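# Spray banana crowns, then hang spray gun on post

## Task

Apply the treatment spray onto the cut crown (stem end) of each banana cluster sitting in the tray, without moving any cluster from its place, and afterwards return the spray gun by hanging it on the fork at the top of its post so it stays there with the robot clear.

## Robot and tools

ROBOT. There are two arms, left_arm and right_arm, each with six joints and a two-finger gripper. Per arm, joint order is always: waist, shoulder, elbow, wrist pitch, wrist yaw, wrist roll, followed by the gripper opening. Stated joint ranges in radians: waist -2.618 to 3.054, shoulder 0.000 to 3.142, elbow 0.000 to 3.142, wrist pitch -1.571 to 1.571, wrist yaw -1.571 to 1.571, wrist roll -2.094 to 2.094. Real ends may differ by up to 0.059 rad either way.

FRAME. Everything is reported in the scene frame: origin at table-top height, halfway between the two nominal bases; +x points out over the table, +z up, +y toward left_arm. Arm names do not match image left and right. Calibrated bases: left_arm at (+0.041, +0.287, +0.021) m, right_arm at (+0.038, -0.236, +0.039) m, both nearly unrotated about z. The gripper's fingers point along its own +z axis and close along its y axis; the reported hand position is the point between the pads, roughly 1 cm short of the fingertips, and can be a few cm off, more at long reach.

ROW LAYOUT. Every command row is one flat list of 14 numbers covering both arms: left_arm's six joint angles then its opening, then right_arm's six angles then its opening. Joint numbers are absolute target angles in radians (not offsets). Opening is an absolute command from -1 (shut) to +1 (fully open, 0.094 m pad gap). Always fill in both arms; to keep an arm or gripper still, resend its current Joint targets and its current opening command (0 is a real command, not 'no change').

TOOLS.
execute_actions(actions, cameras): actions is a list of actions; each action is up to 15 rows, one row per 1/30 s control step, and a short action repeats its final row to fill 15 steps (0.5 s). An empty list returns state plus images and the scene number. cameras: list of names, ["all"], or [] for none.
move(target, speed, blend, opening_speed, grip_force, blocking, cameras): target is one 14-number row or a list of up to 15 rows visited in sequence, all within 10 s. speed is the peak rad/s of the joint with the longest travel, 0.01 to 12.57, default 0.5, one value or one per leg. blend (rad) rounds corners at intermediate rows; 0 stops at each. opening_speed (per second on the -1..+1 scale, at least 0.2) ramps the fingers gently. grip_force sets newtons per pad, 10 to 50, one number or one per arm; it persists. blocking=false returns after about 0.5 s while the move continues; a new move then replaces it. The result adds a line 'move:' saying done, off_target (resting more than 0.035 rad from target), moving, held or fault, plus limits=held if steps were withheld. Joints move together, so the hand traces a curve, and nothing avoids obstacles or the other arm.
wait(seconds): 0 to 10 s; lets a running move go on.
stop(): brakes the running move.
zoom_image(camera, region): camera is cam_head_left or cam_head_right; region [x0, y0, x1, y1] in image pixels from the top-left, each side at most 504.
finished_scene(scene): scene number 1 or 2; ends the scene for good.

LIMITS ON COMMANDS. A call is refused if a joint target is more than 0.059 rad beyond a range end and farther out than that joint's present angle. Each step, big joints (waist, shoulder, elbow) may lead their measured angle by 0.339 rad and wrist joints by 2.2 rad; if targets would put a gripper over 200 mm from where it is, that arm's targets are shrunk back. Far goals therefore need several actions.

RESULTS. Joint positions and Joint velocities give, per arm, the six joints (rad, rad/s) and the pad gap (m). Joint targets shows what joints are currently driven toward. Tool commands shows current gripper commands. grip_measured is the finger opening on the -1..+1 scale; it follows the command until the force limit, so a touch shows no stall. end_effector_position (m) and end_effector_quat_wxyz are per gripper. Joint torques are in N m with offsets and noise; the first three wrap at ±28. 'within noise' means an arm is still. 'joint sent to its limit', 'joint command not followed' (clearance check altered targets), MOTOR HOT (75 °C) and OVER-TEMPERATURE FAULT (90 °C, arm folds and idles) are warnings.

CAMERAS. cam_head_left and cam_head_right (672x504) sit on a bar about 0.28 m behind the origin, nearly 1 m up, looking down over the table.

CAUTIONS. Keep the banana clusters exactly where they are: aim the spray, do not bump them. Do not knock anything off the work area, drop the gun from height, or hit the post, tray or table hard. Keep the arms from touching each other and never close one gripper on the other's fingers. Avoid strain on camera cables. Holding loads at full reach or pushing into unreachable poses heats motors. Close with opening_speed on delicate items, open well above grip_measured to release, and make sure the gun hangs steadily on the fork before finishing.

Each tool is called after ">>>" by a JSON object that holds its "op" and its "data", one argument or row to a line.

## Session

>>> {"op": "execute_actions", "data": {
  "actions": []
}}

Scene clock: 0.00 s.
left_arm: end_effector_position=(+0.4365, +0.2849, +0.1505) grip_measured=+1.000 end_effector_quat_wxyz=(+0.647, +0.010, +0.762, -0.011) | right_arm: end_effector_position=(+0.4447, -0.2204, +0.1565) grip_measured=+1.000 end_effector_quat_wxyz=(+0.619, +0.010, +0.785, -0.042)
Joint positions: left_arm=[0.051 1.543 0.3 1.08 0.042 0.003 0.094] | right_arm=[0.063 1.577 0.373 0.967 0.196 -0.009 0.094]
Joint velocities: within noise
Joint torques (N m): no reading
Motor temperatures (°C): left_arm=[27 28 30 37 26 26 27] | right_arm=[27 25 42 33 29 24 28]
Heat: left arm: 37 °C; right arm: 42 °C.
Joint targets: left_arm=[0.051 1.539 0.304 1.075 0.042 0.003] | right_arm=[0.063 1.576 0.374 0.953 0.197 -0.008]
Tool commands: left_gripper/opening=+1.0 right_gripper/opening=+1.0

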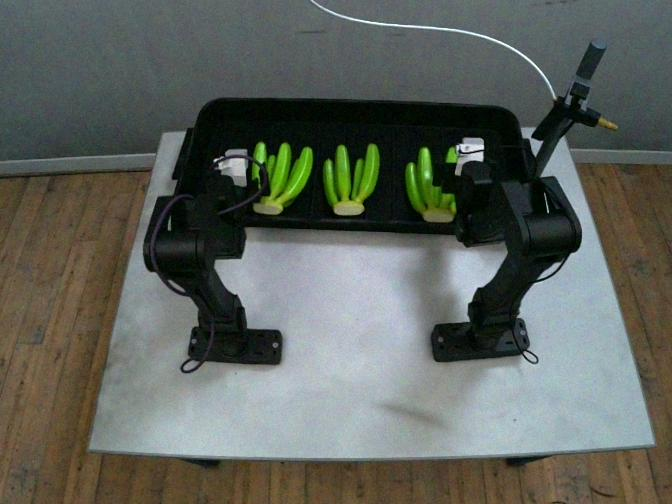

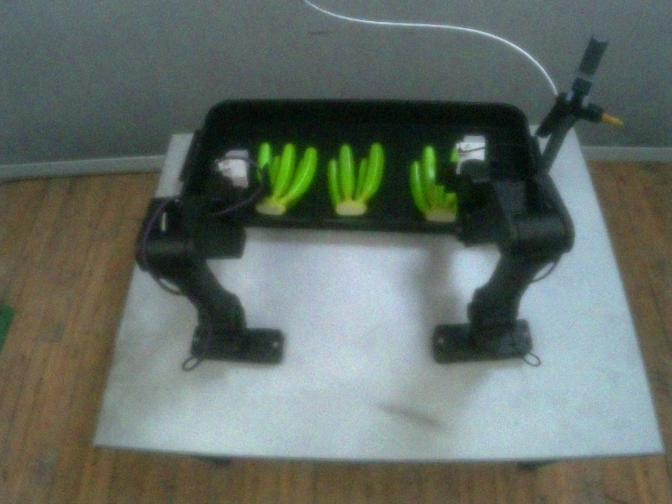

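>>> {"op": "zoom_image", "data": {
  "camera": "cam_head_left",
  "region": [520, 30, 630, 190]
}}

>>> {"op": "zoom_image", "data": {
  "camera": "cam_head_left",
  "region": [530, 75, 630, 145]
}}

>>> {"op": "zoom_image", "data": {
  "camera": "cam_head_right",
  "region": [520, 30, 630, 190]
}}

Scaled by 3.150 from the camera's 672x504 image, which has a finer 960x720 frame.

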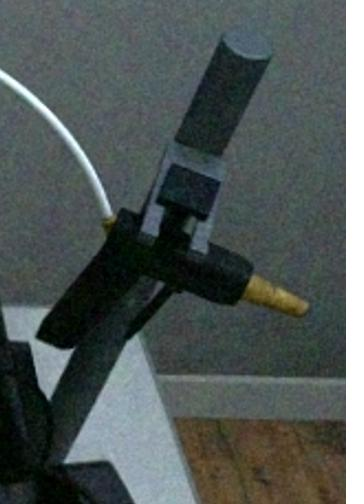

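Scaled by 5.040 from the camera's 672x504 image, which has a finer 960x720 frame.

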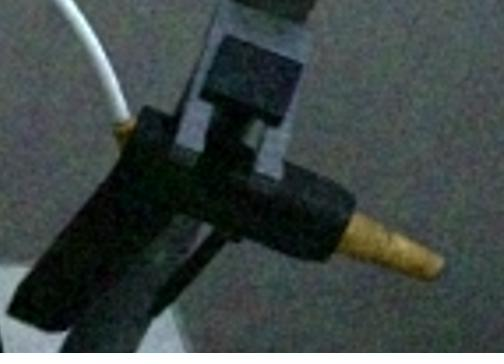

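Scaled by 3.150 from the camera's 672x504 image, which has a finer 960x720 frame.

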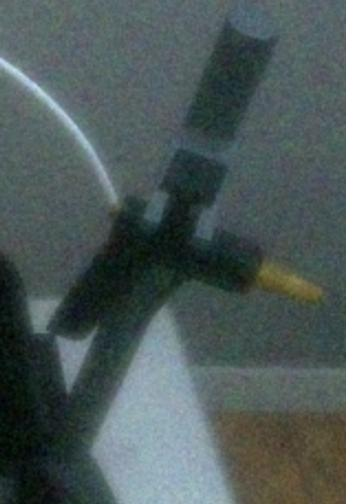

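>>> {"op": "move", "data": {
  "target": [
    [0.051,1.539,0.304,1.075,0.042,0.003,1,0.06,0.9,0.3,0.8,0.1,0,1],
    [0.051,1.539,0.304,1.075,0.042,0.003,1,-0.496,0.9,0.25,0.9,0,0,1],
    [0.051,1.539,0.304,1.075,0.042,0.003,1,-0.496,1.45,0.29,1.5,0,0,1]
  ],
  "blend": [0.1,0.1,0],
  "speed": [0.8,0.8,0.5],
  "cameras": ["all"]
}}

>>> {"op": "zoom_image", "data": {
  "camera": "cam_head_left",
  "region": [510, 50, 630, 190]
}}

>>> {"op": "zoom_image", "data": {
  "camera": "cam_head_right",
  "region": [510, 50, 630, 190]
}}

Scene clock: 62.17 s.
left_arm: end_effector_position=(+0.4365, +0.2849, +0.1505) grip_measured=+1.000 end_effector_quat_wxyz=(+0.647, +0.010, +0.762, -0.011) | right_arm: end_effector_position=(+0.3783, -0.3919, +0.2992) grip_measured=+1.000 end_effector_quat_wxyz=(+0.793, +0.125, +0.569, -0.178)
Joint positions: left_arm=[0.051 1.543 0.3 1.08 0.042 0.003 0.094] | right_arm=[-0.488 1.44 0.274 1.493 0.006 -0.008 0.094]
Joint torques (N m): left_arm=[0.01 -4.98 6.23 1.67 0.01 0.04] | right_arm=[-0.69 -3.62 6.6 1.53 -0.14 0.09]
Motor temperatures (°C): left_arm=[27 29 30 42 26 26 27] | right_arm=[27 27 43 40 29 24 28]
Heat: left arm: 42 °C; right arm: 43 °C.
Joint targets: left_arm=[0.051 1.539 0.304 1.075 0.042 0.003] | right_arm=[-0.496 1.450 0.290 1.500 0.000 0.000]
move: done

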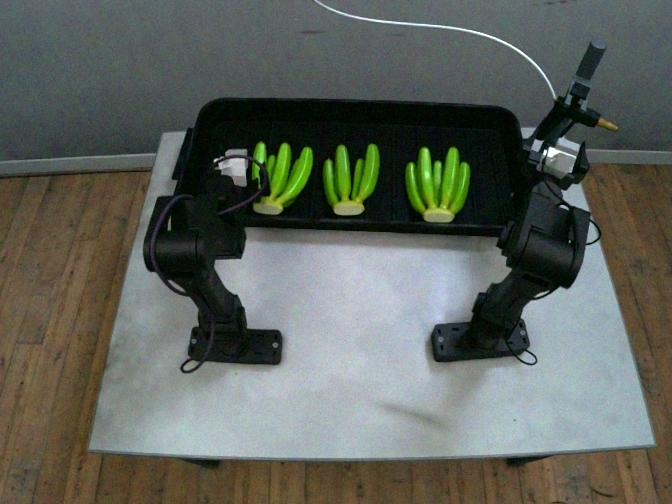

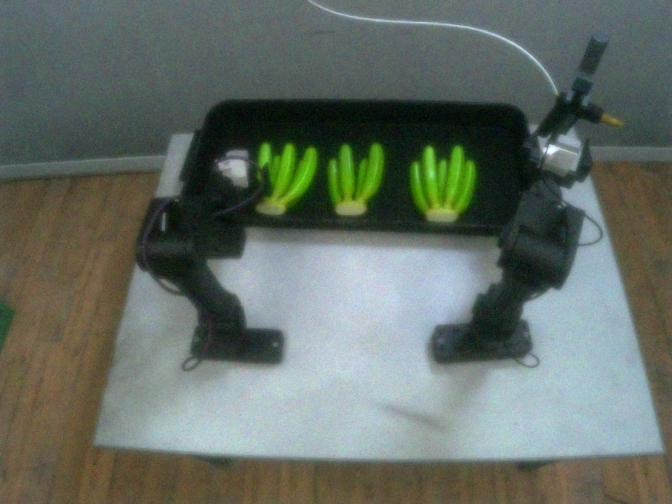

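Scaled by 3.600 from the camera's 672x504 image, which has a finer 960x720 frame.

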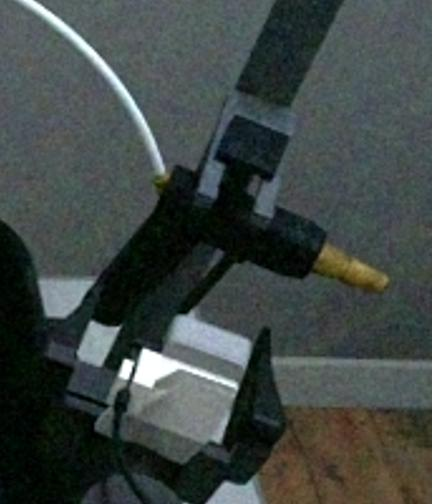

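Scaled by 3.600 from the camera's 672x504 image, which has a finer 960x720 frame.

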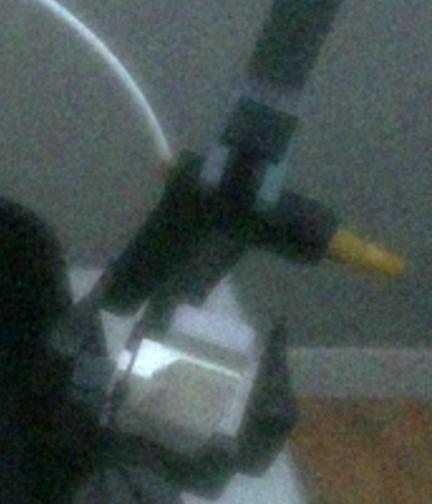

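>>> {"op": "move", "data": {
  "target": [
    [0.051,1.539,0.304,1.075,0.042,0.003,1,-0.456,1.45,0.29,1.5,0,0.3,1],
    [0.051,1.539,0.304,1.075,0.042,0.003,1,-0.456,1.64,0.49,1.51,0,0.3,1]
  ],
  "speed": [0.5,0.25],
  "cameras": ["all"]
}}

>>> {"op": "zoom_image", "data": {
  "camera": "cam_head_left",
  "region": [520, 60, 620, 160]
}}

>>> {"op": "zoom_image", "data": {
  "camera": "cam_head_right",
  "region": [520, 60, 620, 160]
}}

Scene clock: 75.87 s.
left_arm: end_effector_position=(+0.4365, +0.2849, +0.1505) grip_measured=+1.000 end_effector_quat_wxyz=(+0.647, +0.010, +0.762, -0.011) | right_arm: end_effector_position=(+0.4274, -0.4032, +0.3073) grip_measured=+1.000 end_effector_quat_wxyz=(+0.817, +0.199, +0.539, -0.048)
Joint positions: left_arm=[0.051 1.543 0.3 1.08 0.042 0.003 0.094] | right_arm=[-0.464 1.624 0.471 1.5 0.006 0.294 0.094]
Joint torques (N m): left_arm=[0.13 -5.01 6.32 1.66 0 0.03] | right_arm=[0.68 -5.2 6.9 1.5 -0.14 0.07]
Heat: left arm: 42 °C; right arm: 44 °C.
Joint targets: left_arm=[0.051 1.539 0.304 1.075 0.042 0.003] | right_arm=[-0.456 1.640 0.490 1.510 0.000 0.300]
move: done

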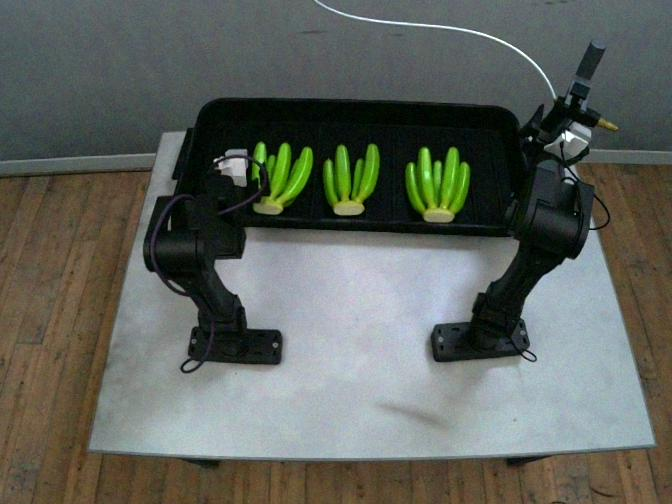

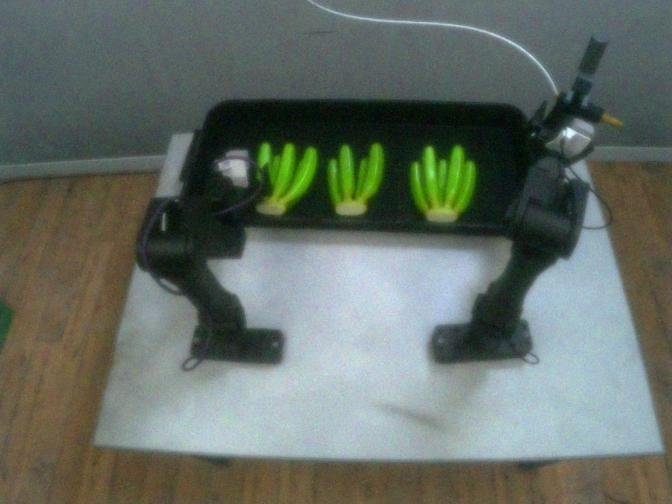

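Scaled by 5.040 from the camera's 672x504 image, which has a finer 960x720 frame.

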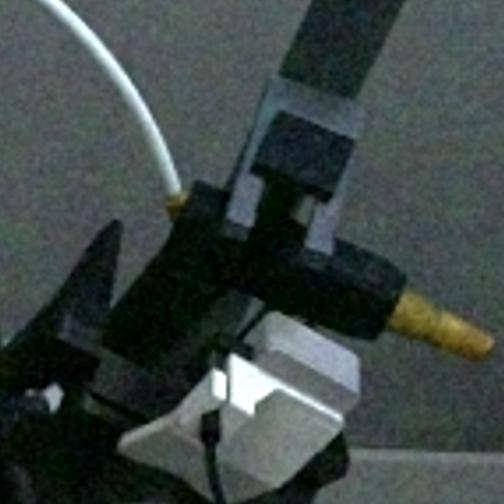

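Scaled by 5.040 from the camera's 672x504 image, which has a finer 960x720 frame.

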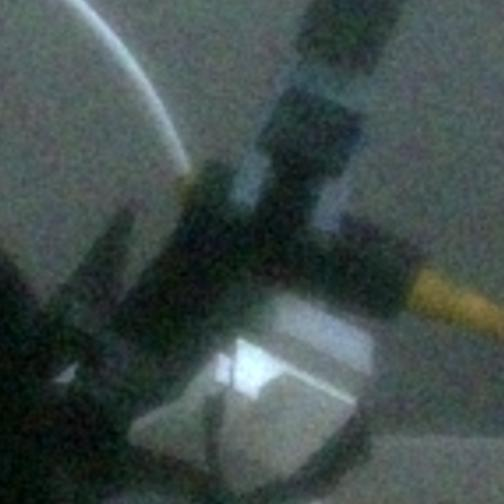

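>>> {"op": "move", "data": {
  "target": [0.051,1.539,0.304,1.075,0.042,0.003,1,-0.456,1.645,0.495,1.51,0,0.3,-0.95],
  "opening_speed": 0.6,
  "cameras": ["all"]
}}

>>> {"op": "zoom_image", "data": {
  "camera": "cam_head_left",
  "region": [520, 60, 620, 160]
}}

>>> {"op": "zoom_image", "data": {
  "camera": "cam_head_right",
  "region": [520, 60, 620, 160]
}}

Scene clock: 89.23 s.
left_arm: end_effector_position=(+0.4365, +0.2849, +0.1505) grip_measured=+1.000 end_effector_quat_wxyz=(+0.647, +0.010, +0.762, -0.011) | right_arm: end_effector_position=(+0.4299, -0.3998, +0.3079) grip_measured=-0.157 end_effector_quat_wxyz=(+0.818, +0.192, +0.540, -0.042)
Joint positions: left_arm=[0.051 1.543 0.3 1.08 0.042 0.003 0.094] | right_arm=[-0.461 1.628 0.475 1.503 -0.01 0.294 0.04]
Joint torques (N m): left_arm=[0.06 -4.97 6.17 1.68 0.01 0.01] | right_arm=[0.43 -5.05 7.08 1.56 0.07 0.08]
Heat: left arm: 42 °C; right arm: 44 °C.
Joint targets: left_arm=[0.051 1.539 0.304 1.075 0.042 0.003] | right_arm=[-0.456 1.645 0.495 1.510 0.000 0.300]
move: done

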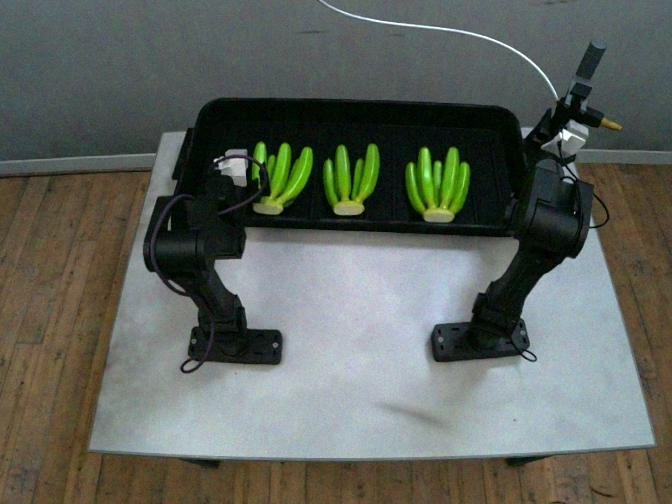

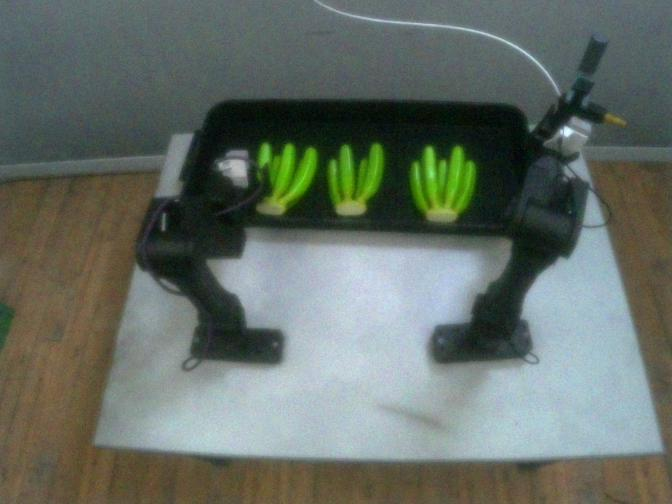

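Scaled by 5.040 from the camera's 672x504 image, which has a finer 960x720 frame.

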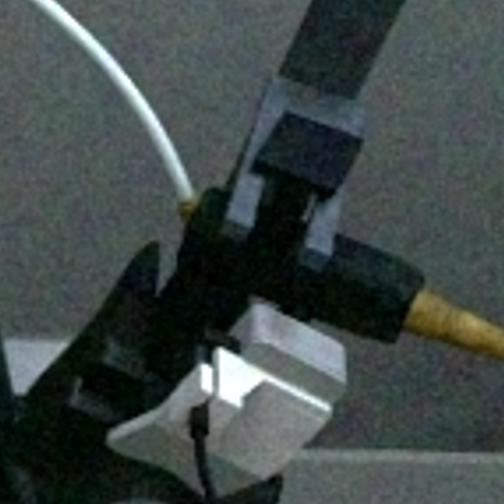

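Scaled by 5.040 from the camera's 672x504 image, which has a finer 960x720 frame.

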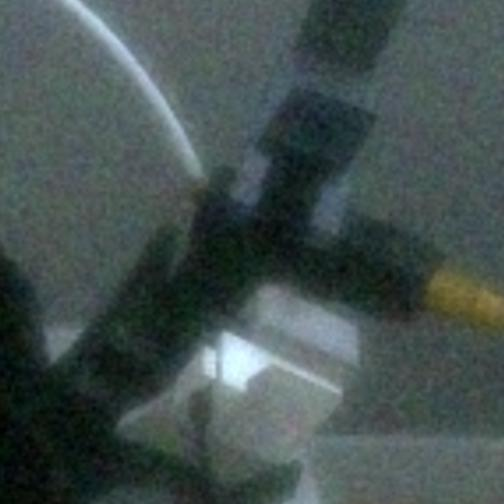

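>>> {"op": "move", "data": {
  "target": [0.051,1.539,0.304,1.075,0.042,0.003,1,-0.456,1.55,0.56,1.41,0,0.3,-0.95],
  "speed": 0.15,
  "cameras": ["all"]
}}

>>> {"op": "zoom_image", "data": {
  "camera": "cam_head_left",
  "region": [520, 60, 620, 160]
}}

>>> {"op": "move", "data": {
  "target": [
    [0.051,1.539,0.304,1.075,0.042,0.003,1,-0.456,1.335,0.375,1.37,0,0.3,-0.95]
  ],
  "speed": 0.15,
  "cameras": ["all"]
}}

>>> {"op": "zoom_image", "data": {
  "camera": "cam_head_left",
  "region": [520, 60, 620, 160]
}}

Scene clock: 103.50 s.
left_arm: end_effector_position=(+0.4365, +0.2849, +0.1505) grip_measured=+1.000 end_effector_quat_wxyz=(+0.647, +0.010, +0.762, -0.011) | right_arm: end_effector_position=(+0.4343, -0.4020, +0.3204) grip_measured=-0.157 end_effector_quat_wxyz=(+0.815, +0.194, +0.545, -0.042)
Joint positions: left_arm=[0.051 1.543 0.3 1.08 0.042 0.003 0.094] | right_arm=[-0.461 1.577 0.515 1.399 -0.009 0.294 0.04]
Joint torques (N m): left_arm=[0.03 -5 6.26 1.68 0 0.04] | right_arm=[0.57 -8.96 9.48 1.58 0.04 0.04]
Heat: left arm: 42 °C; right arm: 45 °C.
Joint targets: left_arm=[0.051 1.539 0.304 1.075 0.042 0.003] | right_arm=[-0.456 1.550 0.560 1.410 0.000 0.300]
move: off_target (right_arm); right_arm: the elbow is farthest, 0.045 rad from its target

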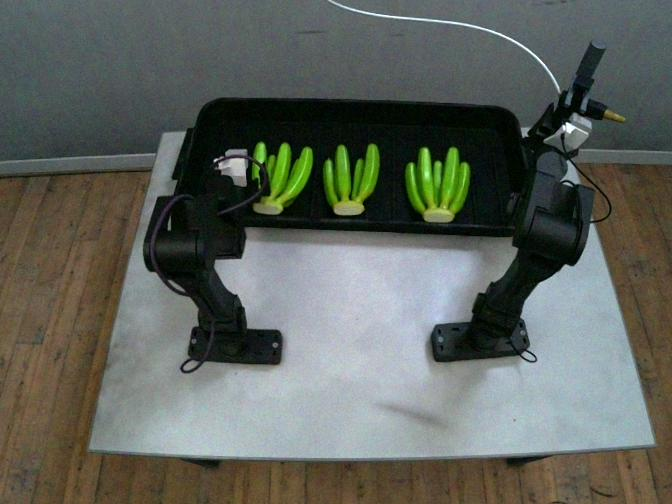

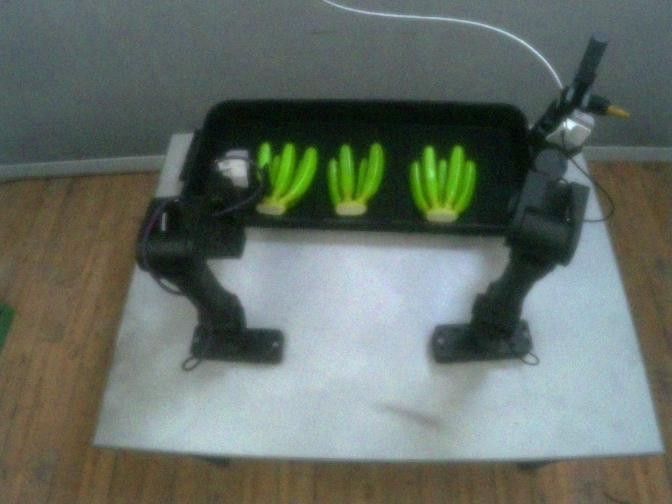

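Scaled by 5.040 from the camera's 672x504 image, which has a finer 960x720 frame.

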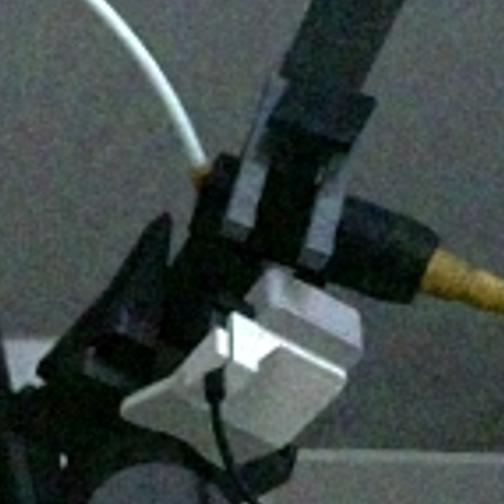

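Scene clock: 105.23 s.
left_arm: end_effector_position=(+0.4365, +0.2849, +0.1505) grip_measured=+1.000 end_effector_quat_wxyz=(+0.647, +0.010, +0.762, -0.011) | right_arm: end_effector_position=(+0.3959, -0.3853, +0.3303) grip_measured=-0.160 end_effector_quat_wxyz=(+0.817, +0.195, +0.542, -0.040)
Joint positions: left_arm=[0.051 1.543 0.3 1.08 0.042 0.003 0.094] | right_arm=[-0.46 1.366 0.382 1.327 -0.008 0.3 0.039]
Joint torques (N m): left_arm=[0.09 -5.01 6.27 1.67 0.01 0.04] | right_arm=[0.35 -7.42 5.6 1.89 0.03 0.02]
Heat: left arm: 42 °C; right arm: 45 °C.
Joint targets: left_arm=[0.051 1.539 0.304 1.075 0.042 0.003] | right_arm=[-0.456 1.335 0.375 1.370 0.000 0.300]
move: off_target (right_arm); right_arm: the wrist pitch is farthest, 0.043 rad from its target

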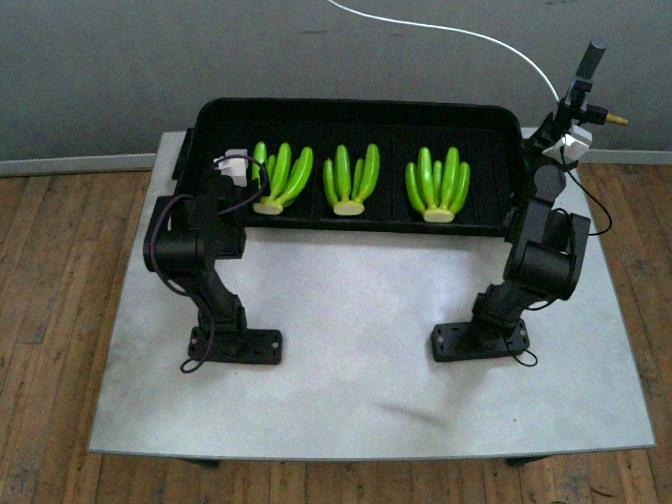

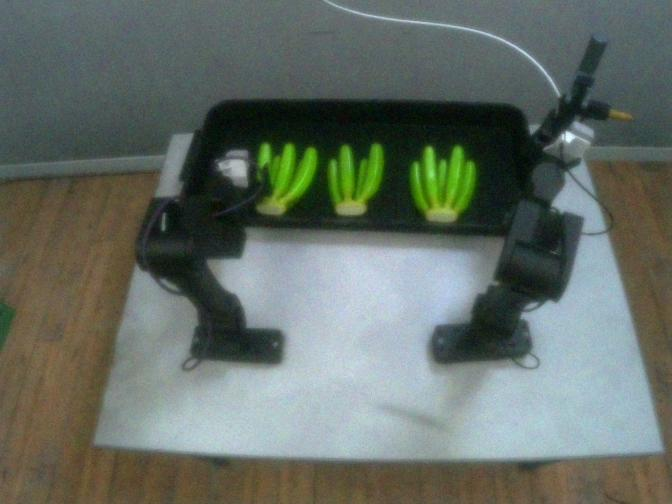

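Scaled by 5.040 from the camera's 672x504 image, which has a finer 960x720 frame.

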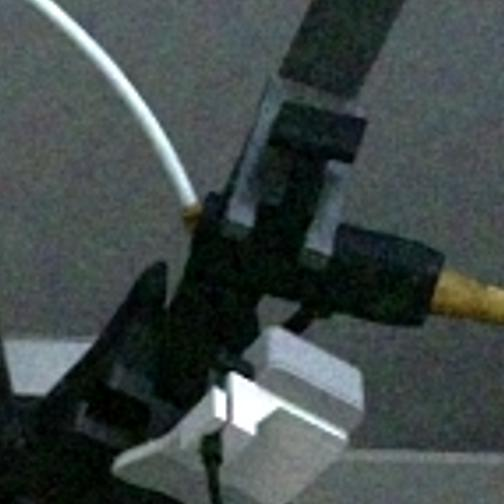

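>>> {"op": "move", "data": {
  "target": [
    [0.051,1.539,0.304,1.075,0.042,0.003,1,-0.456,1.40,0.36,1.42,0,0.3,-0.95],
    [0.051,1.539,0.304,1.075,0.042,0.003,1,-0.456,1.13,0.205,1.33,0,0.3,-0.95]
  ],
  "speed": 0.15,
  "cameras": ["all"]
}}

>>> {"op": "zoom_image", "data": {
  "camera": "cam_head_left",
  "region": [520, 60, 620, 160]
}}

Scene clock: 119.10 s.
left_arm: end_effector_position=(+0.4365, +0.2849, +0.1505) grip_measured=+1.000 end_effector_quat_wxyz=(+0.647, +0.010, +0.762, -0.011) | right_arm: end_effector_position=(+0.3531, -0.3656, +0.3254) grip_measured=-0.160 end_effector_quat_wxyz=(+0.821, +0.190, +0.537, -0.038)
Joint positions: left_arm=[0.051 1.543 0.3 1.08 0.042 0.003 0.094] | right_arm=[-0.46 1.154 0.215 1.298 -0.016 0.3 0.039]
Joint torques (N m): left_arm=[0.08 -4.97 6.31 1.65 0.02 0.03] | right_arm=[0.36 -4.93 5.46 1.83 0.11 -0.03]
Heat: left arm: 42 °C; right arm: 43 °C.
Joint targets: left_arm=[0.051 1.539 0.304 1.075 0.042 0.003] | right_arm=[-0.456 1.130 0.205 1.330 0.000 0.300]
move: done

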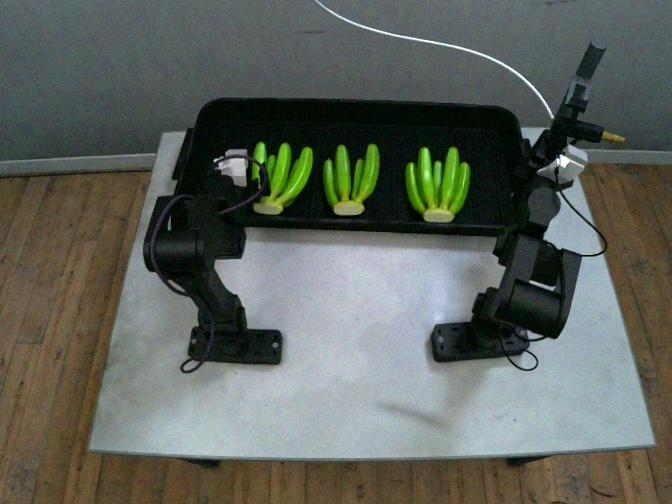

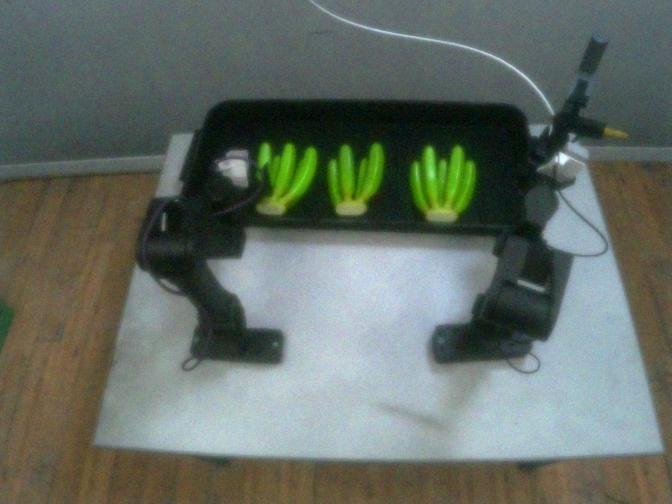

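Scaled by 5.040 from the camera's 672x504 image, which has a finer 960x720 frame.

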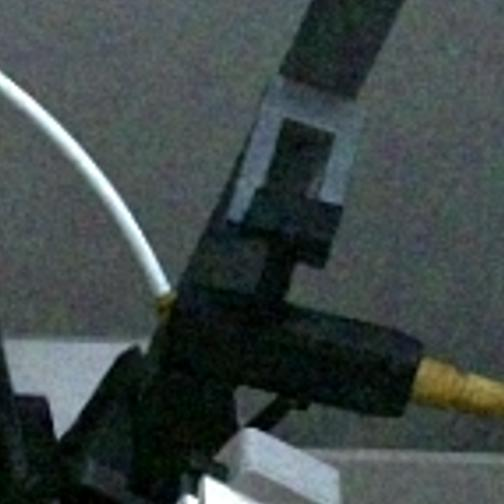

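>>> {"op": "move", "data": {
  "target": [
    [0.5,0.9,0.3,0.8,0,0,1,-0.456,0.74,0.085,1.06,0,0.3,-0.95],
    [0.95,0.7,0.32,0.5,0,0,1,-0.456,0.70,0.20,0.7,0,1.1,-0.95],
    [0.95,0.7,0.32,0.5,0,0,1,0.259,0.49,0.38,0.08,0,1.77,-0.95]
  ],
  "speed": [0.3,0.6,0.5],
  "blend": [0.03,0.1,0],
  "cameras": ["all"]
}}

>>> {"op": "zoom_image", "data": {
  "camera": "cam_head_left",
  "region": [360, 100, 560, 250]
}}

>>> {"op": "zoom_image", "data": {
  "camera": "cam_head_right",
  "region": [360, 100, 560, 250]
}}

Scene clock: 154.30 s.
left_arm: end_effector_position=(+0.2389, +0.5365, +0.2903) grip_measured=+1.000 end_effector_quat_wxyz=(+0.664, -0.292, +0.610, +0.318) | right_arm: end_effector_position=(+0.3134, -0.1458, +0.2768) grip_measured=-0.168 end_effector_quat_wxyz=(+0.334, +0.499, +0.553, +0.577)
Joint positions: left_arm=[0.942 0.713 0.3 0.497 0.011 -0.001 0.094] | right_arm=[0.252 0.506 0.339 0.056 -0.002 1.779 0.039]
Joint torques (N m): left_arm=[0.69 -1.37 10.54 1.7 -0.14 0.02] | right_arm=[0.53 -1.05 11.15 1.94 0.02 -0.1]
Motor temperatures (°C): left_arm=[27 29 30 42 26 26 26] | right_arm=[26 27 44 46 29 24 31]
Heat: left arm: 42 °C; right arm: 46 °C.
Joint targets: left_arm=[0.950 0.700 0.320 0.500 0.000 0.000] | right_arm=[0.259 0.490 0.380 0.080 0.000 1.770]
move: off_target (right_arm); right_arm: the elbow is farthest, 0.041 rad from its target

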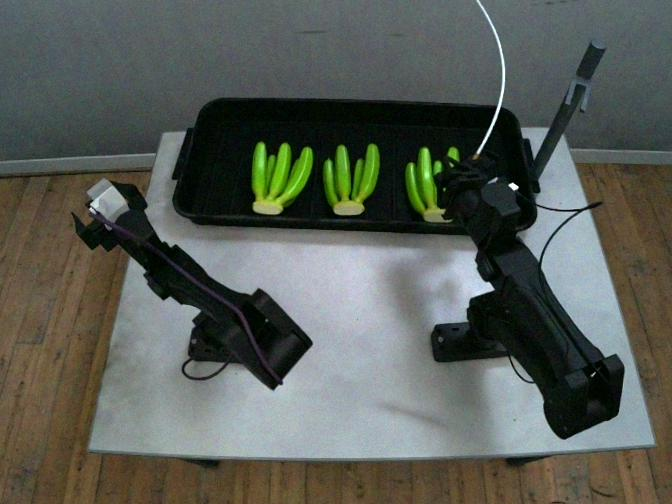

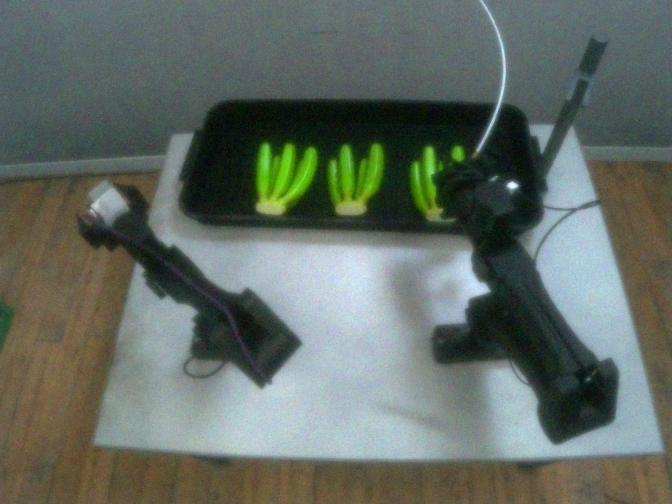

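Scaled by 2.520 from the camera's 672x504 image, which has a finer 960x720 frame.

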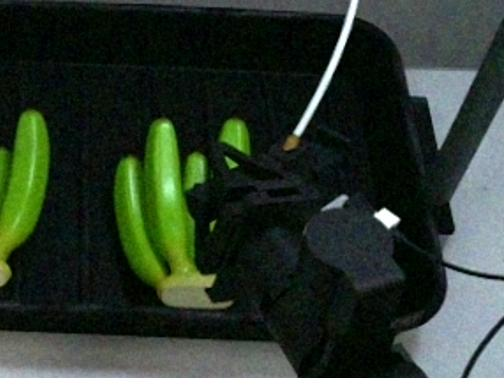

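Scaled by 2.520 from the camera's 672x504 image, which has a finer 960x720 frame.

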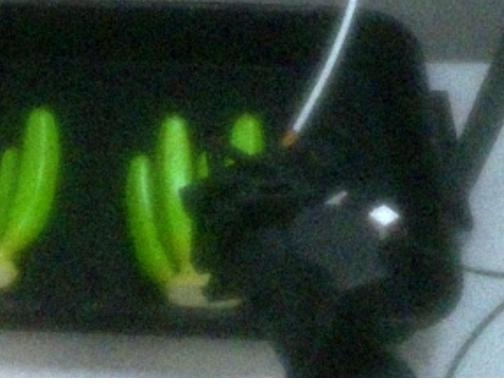

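>>> {"op": "move", "data": {
  "target": [
    [0.95,0.7,0.32,0.5,0,0,1,0.259,0.62,0.47,0.08,0,1.77,-0.95],
    [0.95,0.7,0.32,0.5,0,0,1,0.38,0.66,0.49,0.08,0,1.77,-0.95]
  ],
  "speed": 0.1,
  "cameras": ["all"]
}}

>>> {"op": "zoom_image", "data": {
  "camera": "cam_head_left",
  "region": [360, 100, 560, 250]
}}

>>> {"op": "zoom_image", "data": {
  "camera": "cam_head_right",
  "region": [360, 100, 560, 250]
}}

Scene clock: 167.97 s.
left_arm: end_effector_position=(+0.2389, +0.5365, +0.2903) grip_measured=+1.000 end_effector_quat_wxyz=(+0.664, -0.292, +0.610, +0.318) | right_arm: end_effector_position=(+0.3205, -0.1045, +0.2854) grip_measured=-0.168 end_effector_quat_wxyz=(+0.290, +0.476, +0.596, +0.578)
Joint positions: left_arm=[0.942 0.713 0.3 0.497 0.011 -0.001 0.094] | right_arm=[0.372 0.664 0.447 0.052 -0.002 1.78 0.039]
Joint torques (N m): left_arm=[0.77 -1.35 10.59 1.7 -0.11 0.07] | right_arm=[0.69 -0.85 11.23 1.95 0.03 -0.1]
Heat: left arm: 42 °C; right arm: 48 °C.
Joint targets: left_arm=[0.950 0.700 0.320 0.500 0.000 0.000] | right_arm=[0.380 0.660 0.490 0.080 0.000 1.770]
move: off_target (right_arm); right_arm: the elbow is farthest, 0.043 rad from its target

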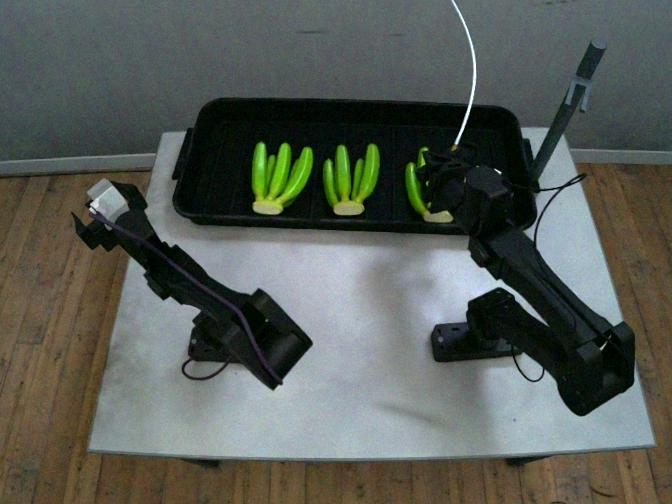

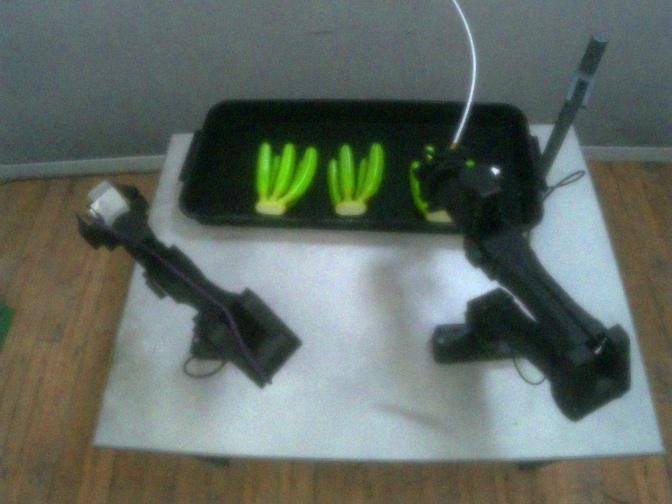

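Scaled by 2.520 from the camera's 672x504 image, which has a finer 960x720 frame.

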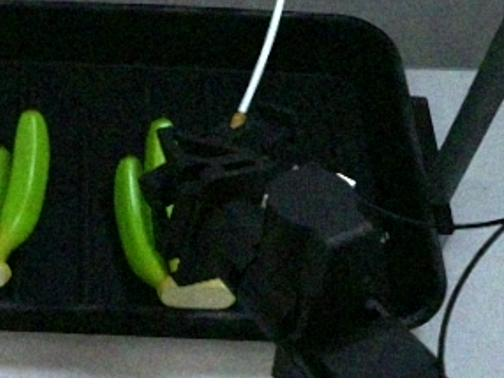

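Scaled by 2.520 from the camera's 672x504 image, which has a finer 960x720 frame.

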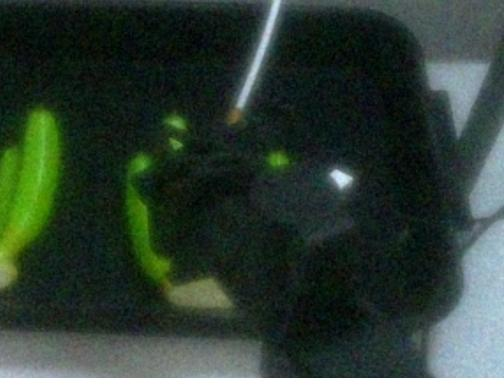

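>>> {"op": "move", "data": {
  "target": [0.95,0.7,0.32,0.5,0,0,1,0.5,0.66,0.55,0.08,0,0.9,-0.95],
  "speed": 0.5,
  "cameras": ["all"]
}}

>>> {"op": "zoom_image", "data": {
  "camera": "cam_head_left",
  "region": [360, 80, 560, 250]
}}

Scene clock: 187.60 s.
left_arm: end_effector_position=(+0.2389, +0.5365, +0.2903) grip_measured=+1.000 end_effector_quat_wxyz=(+0.664, -0.292, +0.610, +0.318) | right_arm: end_effector_position=(+0.3038, -0.0711, +0.3145) grip_measured=-0.168 end_effector_quat_wxyz=(+0.493, +0.139, +0.732, +0.450)
Joint positions: left_arm=[0.942 0.713 0.3 0.497 0.011 -0.001 0.094] | right_arm=[0.491 0.664 0.508 0.048 -0.002 0.927 0.039]
Joint torques (N m): left_arm=[0.7 -1.36 10.45 1.71 -0.13 0.04] | right_arm=[0.55 -0.77 11.1 2.04 0.02 -0.25]
Motor temperatures (°C): left_arm=[27 29 31 42 26 26 26] | right_arm=[27 26 52 45 29 24 31]
Heat: left arm: 42 °C; right arm: 52 °C.
Joint targets: left_arm=[0.950 0.700 0.320 0.500 0.000 0.000] | right_arm=[0.500 0.660 0.550 0.080 0.000 0.900]
move: off_target (right_arm); right_arm: the elbow is farthest, 0.042 rad from its target

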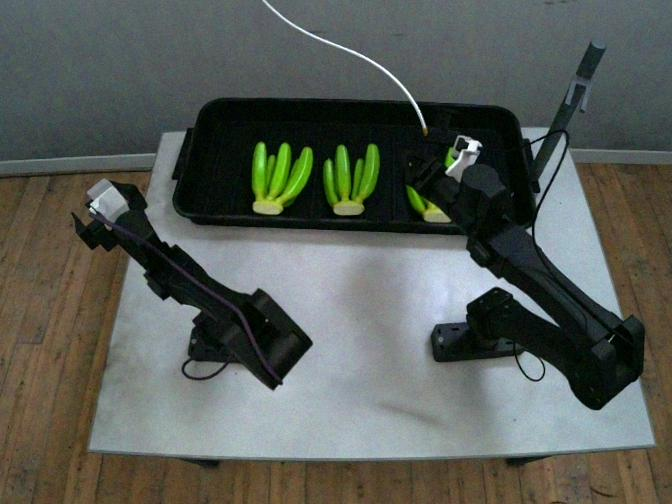

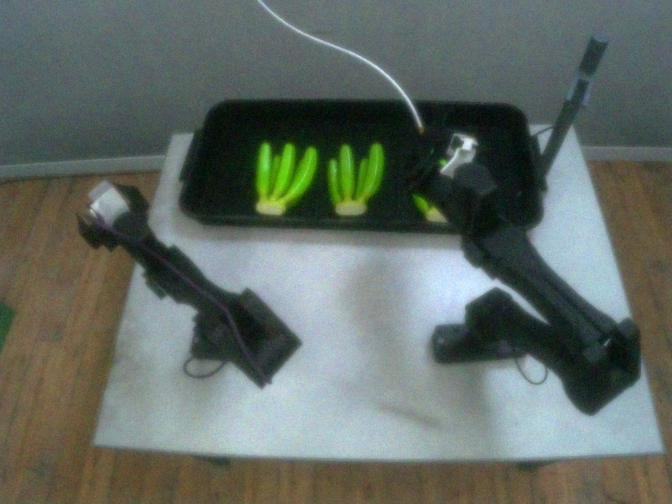

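Scaled by 2.520 from the camera's 672x504 image, which has a finer 960x720 frame.

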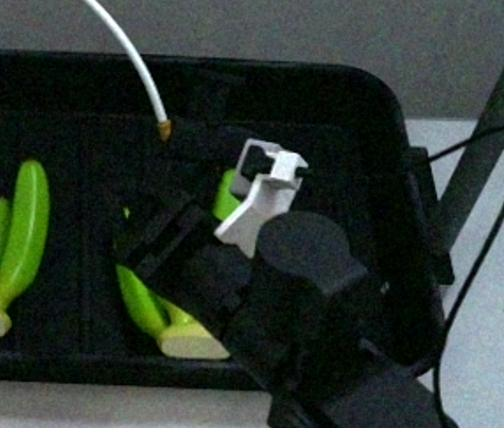

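>>> {"op": "move", "data": {
  "target": [
    [0.95,0.7,0.32,0.5,0,0,1,0.38,0.66,0.49,0.08,0,1.77,-0.95],
    [0.95,0.7,0.32,0.5,0,0,1,0.38,0.80,0.58,0.11,0,1.77,-0.95],
    [0.95,0.7,0.32,0.5,0,0,1,0.25,0.78,0.56,0.11,0,1.77,-0.95]
  ],
  "speed": [0.5,0.1,0.1],
  "cameras": ["all"]
}}

>>> {"op": "zoom_image", "data": {
  "camera": "cam_head_left",
  "region": [360, 100, 560, 250]
}}

>>> {"op": "zoom_image", "data": {
  "camera": "cam_head_right",
  "region": [360, 100, 560, 250]
}}

Scene clock: 214.10 s.
left_arm: end_effector_position=(+0.2389, +0.5365, +0.2903) grip_measured=+1.000 end_effector_quat_wxyz=(+0.664, -0.292, +0.610, +0.318) | right_arm: end_effector_position=(+0.3554, -0.1302, +0.2928) grip_measured=-0.168 end_effector_quat_wxyz=(+0.316, +0.516, +0.575, +0.550)
Joint positions: left_arm=[0.942 0.713 0.3 0.497 0.011 -0.001 0.094] | right_arm=[0.258 0.803 0.538 0.069 -0.002 1.781 0.039]
Joint torques (N m): left_arm=[0.72 -1.29 10.47 1.71 -0.13 0.02] | right_arm=[-0.61 -3.54 9.66 2.07 0 -0.08]
Heat: left arm: 42 °C; right arm: 51 °C.
Joint targets: left_arm=[0.950 0.700 0.320 0.500 0.000 0.000] | right_arm=[0.250 0.780 0.560 0.110 0.000 1.770]
move: off_target (right_arm); right_arm: the wrist pitch is farthest, 0.041 rad from its target

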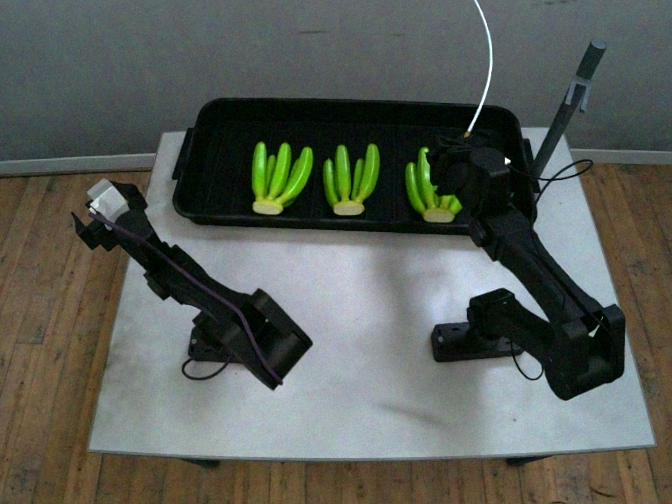

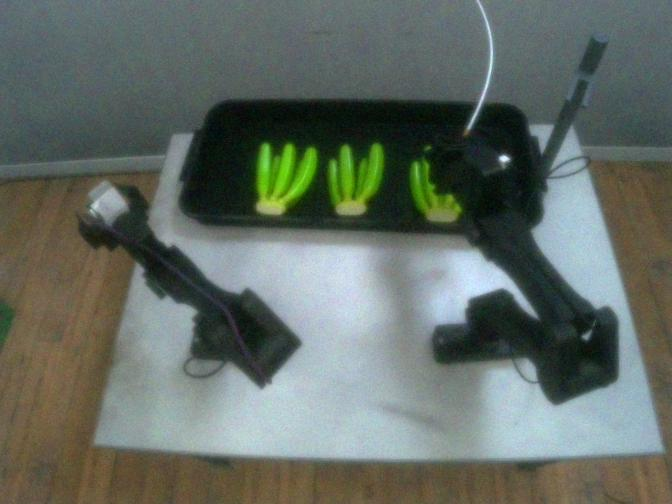

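Scaled by 2.520 from the camera's 672x504 image, which has a finer 960x720 frame.

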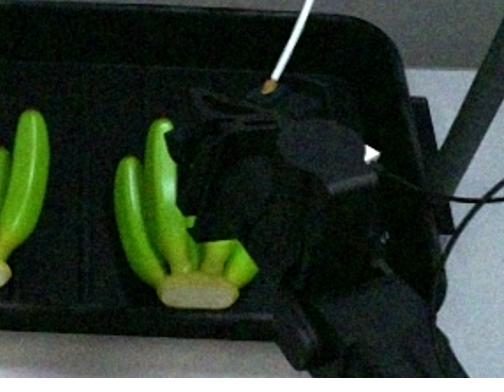

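Scaled by 2.520 from the camera's 672x504 image, which has a finer 960x720 frame.

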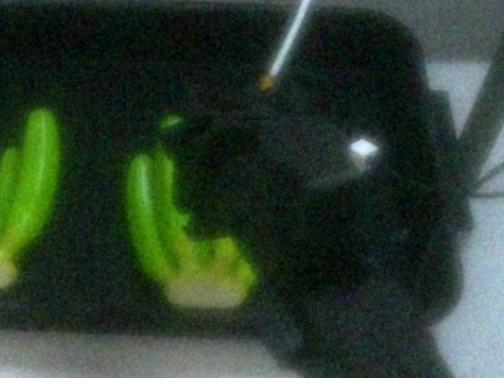

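>>> {"op": "move", "data": {
  "target": [
    [0.95,0.7,0.32,0.5,0,0,1,0.29,0.78,0.56,-0.3,0,1.77,-0.95],
    [0.95,0.7,0.32,0.5,0,0,1,0.33,0.78,0.56,-0.3,0,1.77,-0.95],
    [0.95,0.7,0.32,0.5,0,0,1,0.33,0.78,0.56,0.35,0,1.77,-0.95]
  ],
  "speed": 0.15,
  "cameras": ["all"]
}}

>>> {"op": "zoom_image", "data": {
  "camera": "cam_head_left",
  "region": [360, 100, 560, 250]
}}

>>> {"op": "zoom_image", "data": {
  "camera": "cam_head_right",
  "region": [360, 100, 560, 250]
}}

Scene clock: 240.50 s.
left_arm: end_effector_position=(+0.2389, +0.5365, +0.2903) grip_measured=+1.000 end_effector_quat_wxyz=(+0.664, -0.292, +0.610, +0.318) | right_arm: end_effector_position=(+0.3514, -0.1078, +0.3527) grip_measured=-0.168 end_effector_quat_wxyz=(+0.338, +0.444, +0.530, +0.638)
Joint positions: left_arm=[0.942 0.713 0.3 0.497 0.011 -0.001 0.094] | right_arm=[0.323 0.799 0.538 0.304 -0.006 1.781 0.039]
Joint torques (N m): left_arm=[0.75 -1.32 10.62 1.71 -0.13 0.04] | right_arm=[0.7 -2.81 9.48 2.01 -0.02 -0.13]
Motor temperatures (°C): left_arm=[27 28 31 43 26 26 26] | right_arm=[27 26 49 50 29 24 32]
Heat: left arm: 43 °C; right arm: 50 °C.
Joint targets: left_arm=[0.950 0.700 0.320 0.500 0.000 0.000] | right_arm=[0.330 0.780 0.560 0.350 0.000 1.770]
move: off_target (right_arm); right_arm: the wrist pitch is farthest, 0.046 rad from its target

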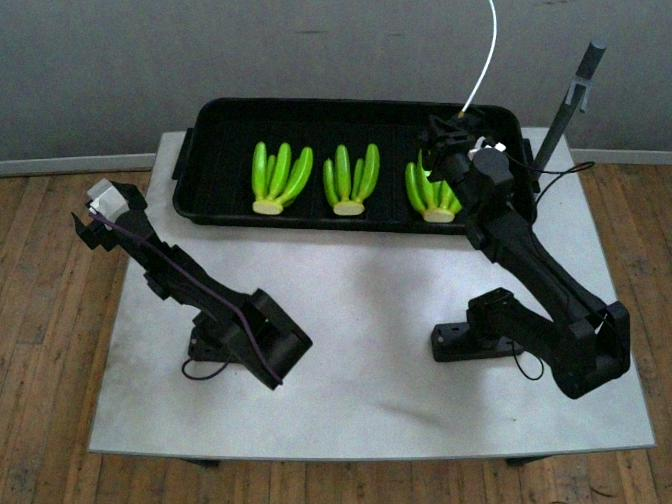

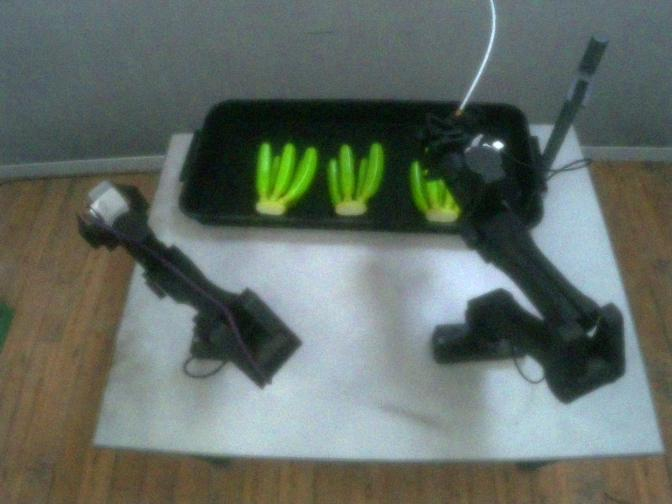

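Scaled by 2.520 from the camera's 672x504 image, which has a finer 960x720 frame.

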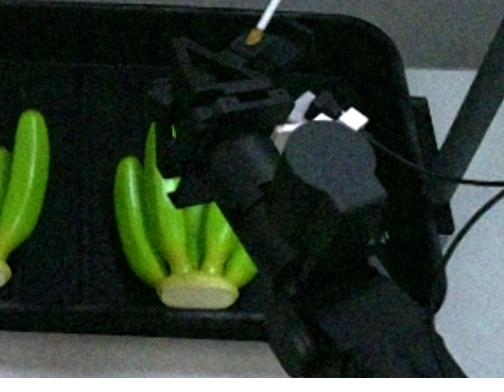

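Scaled by 2.520 from the camera's 672x504 image, which has a finer 960x720 frame.

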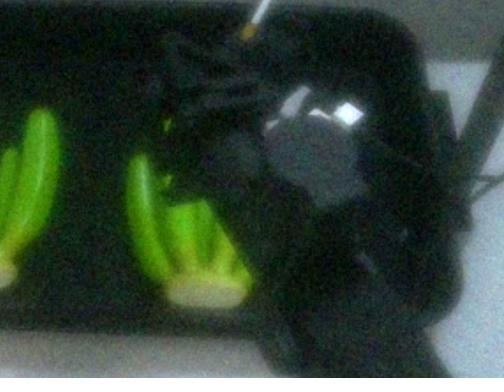

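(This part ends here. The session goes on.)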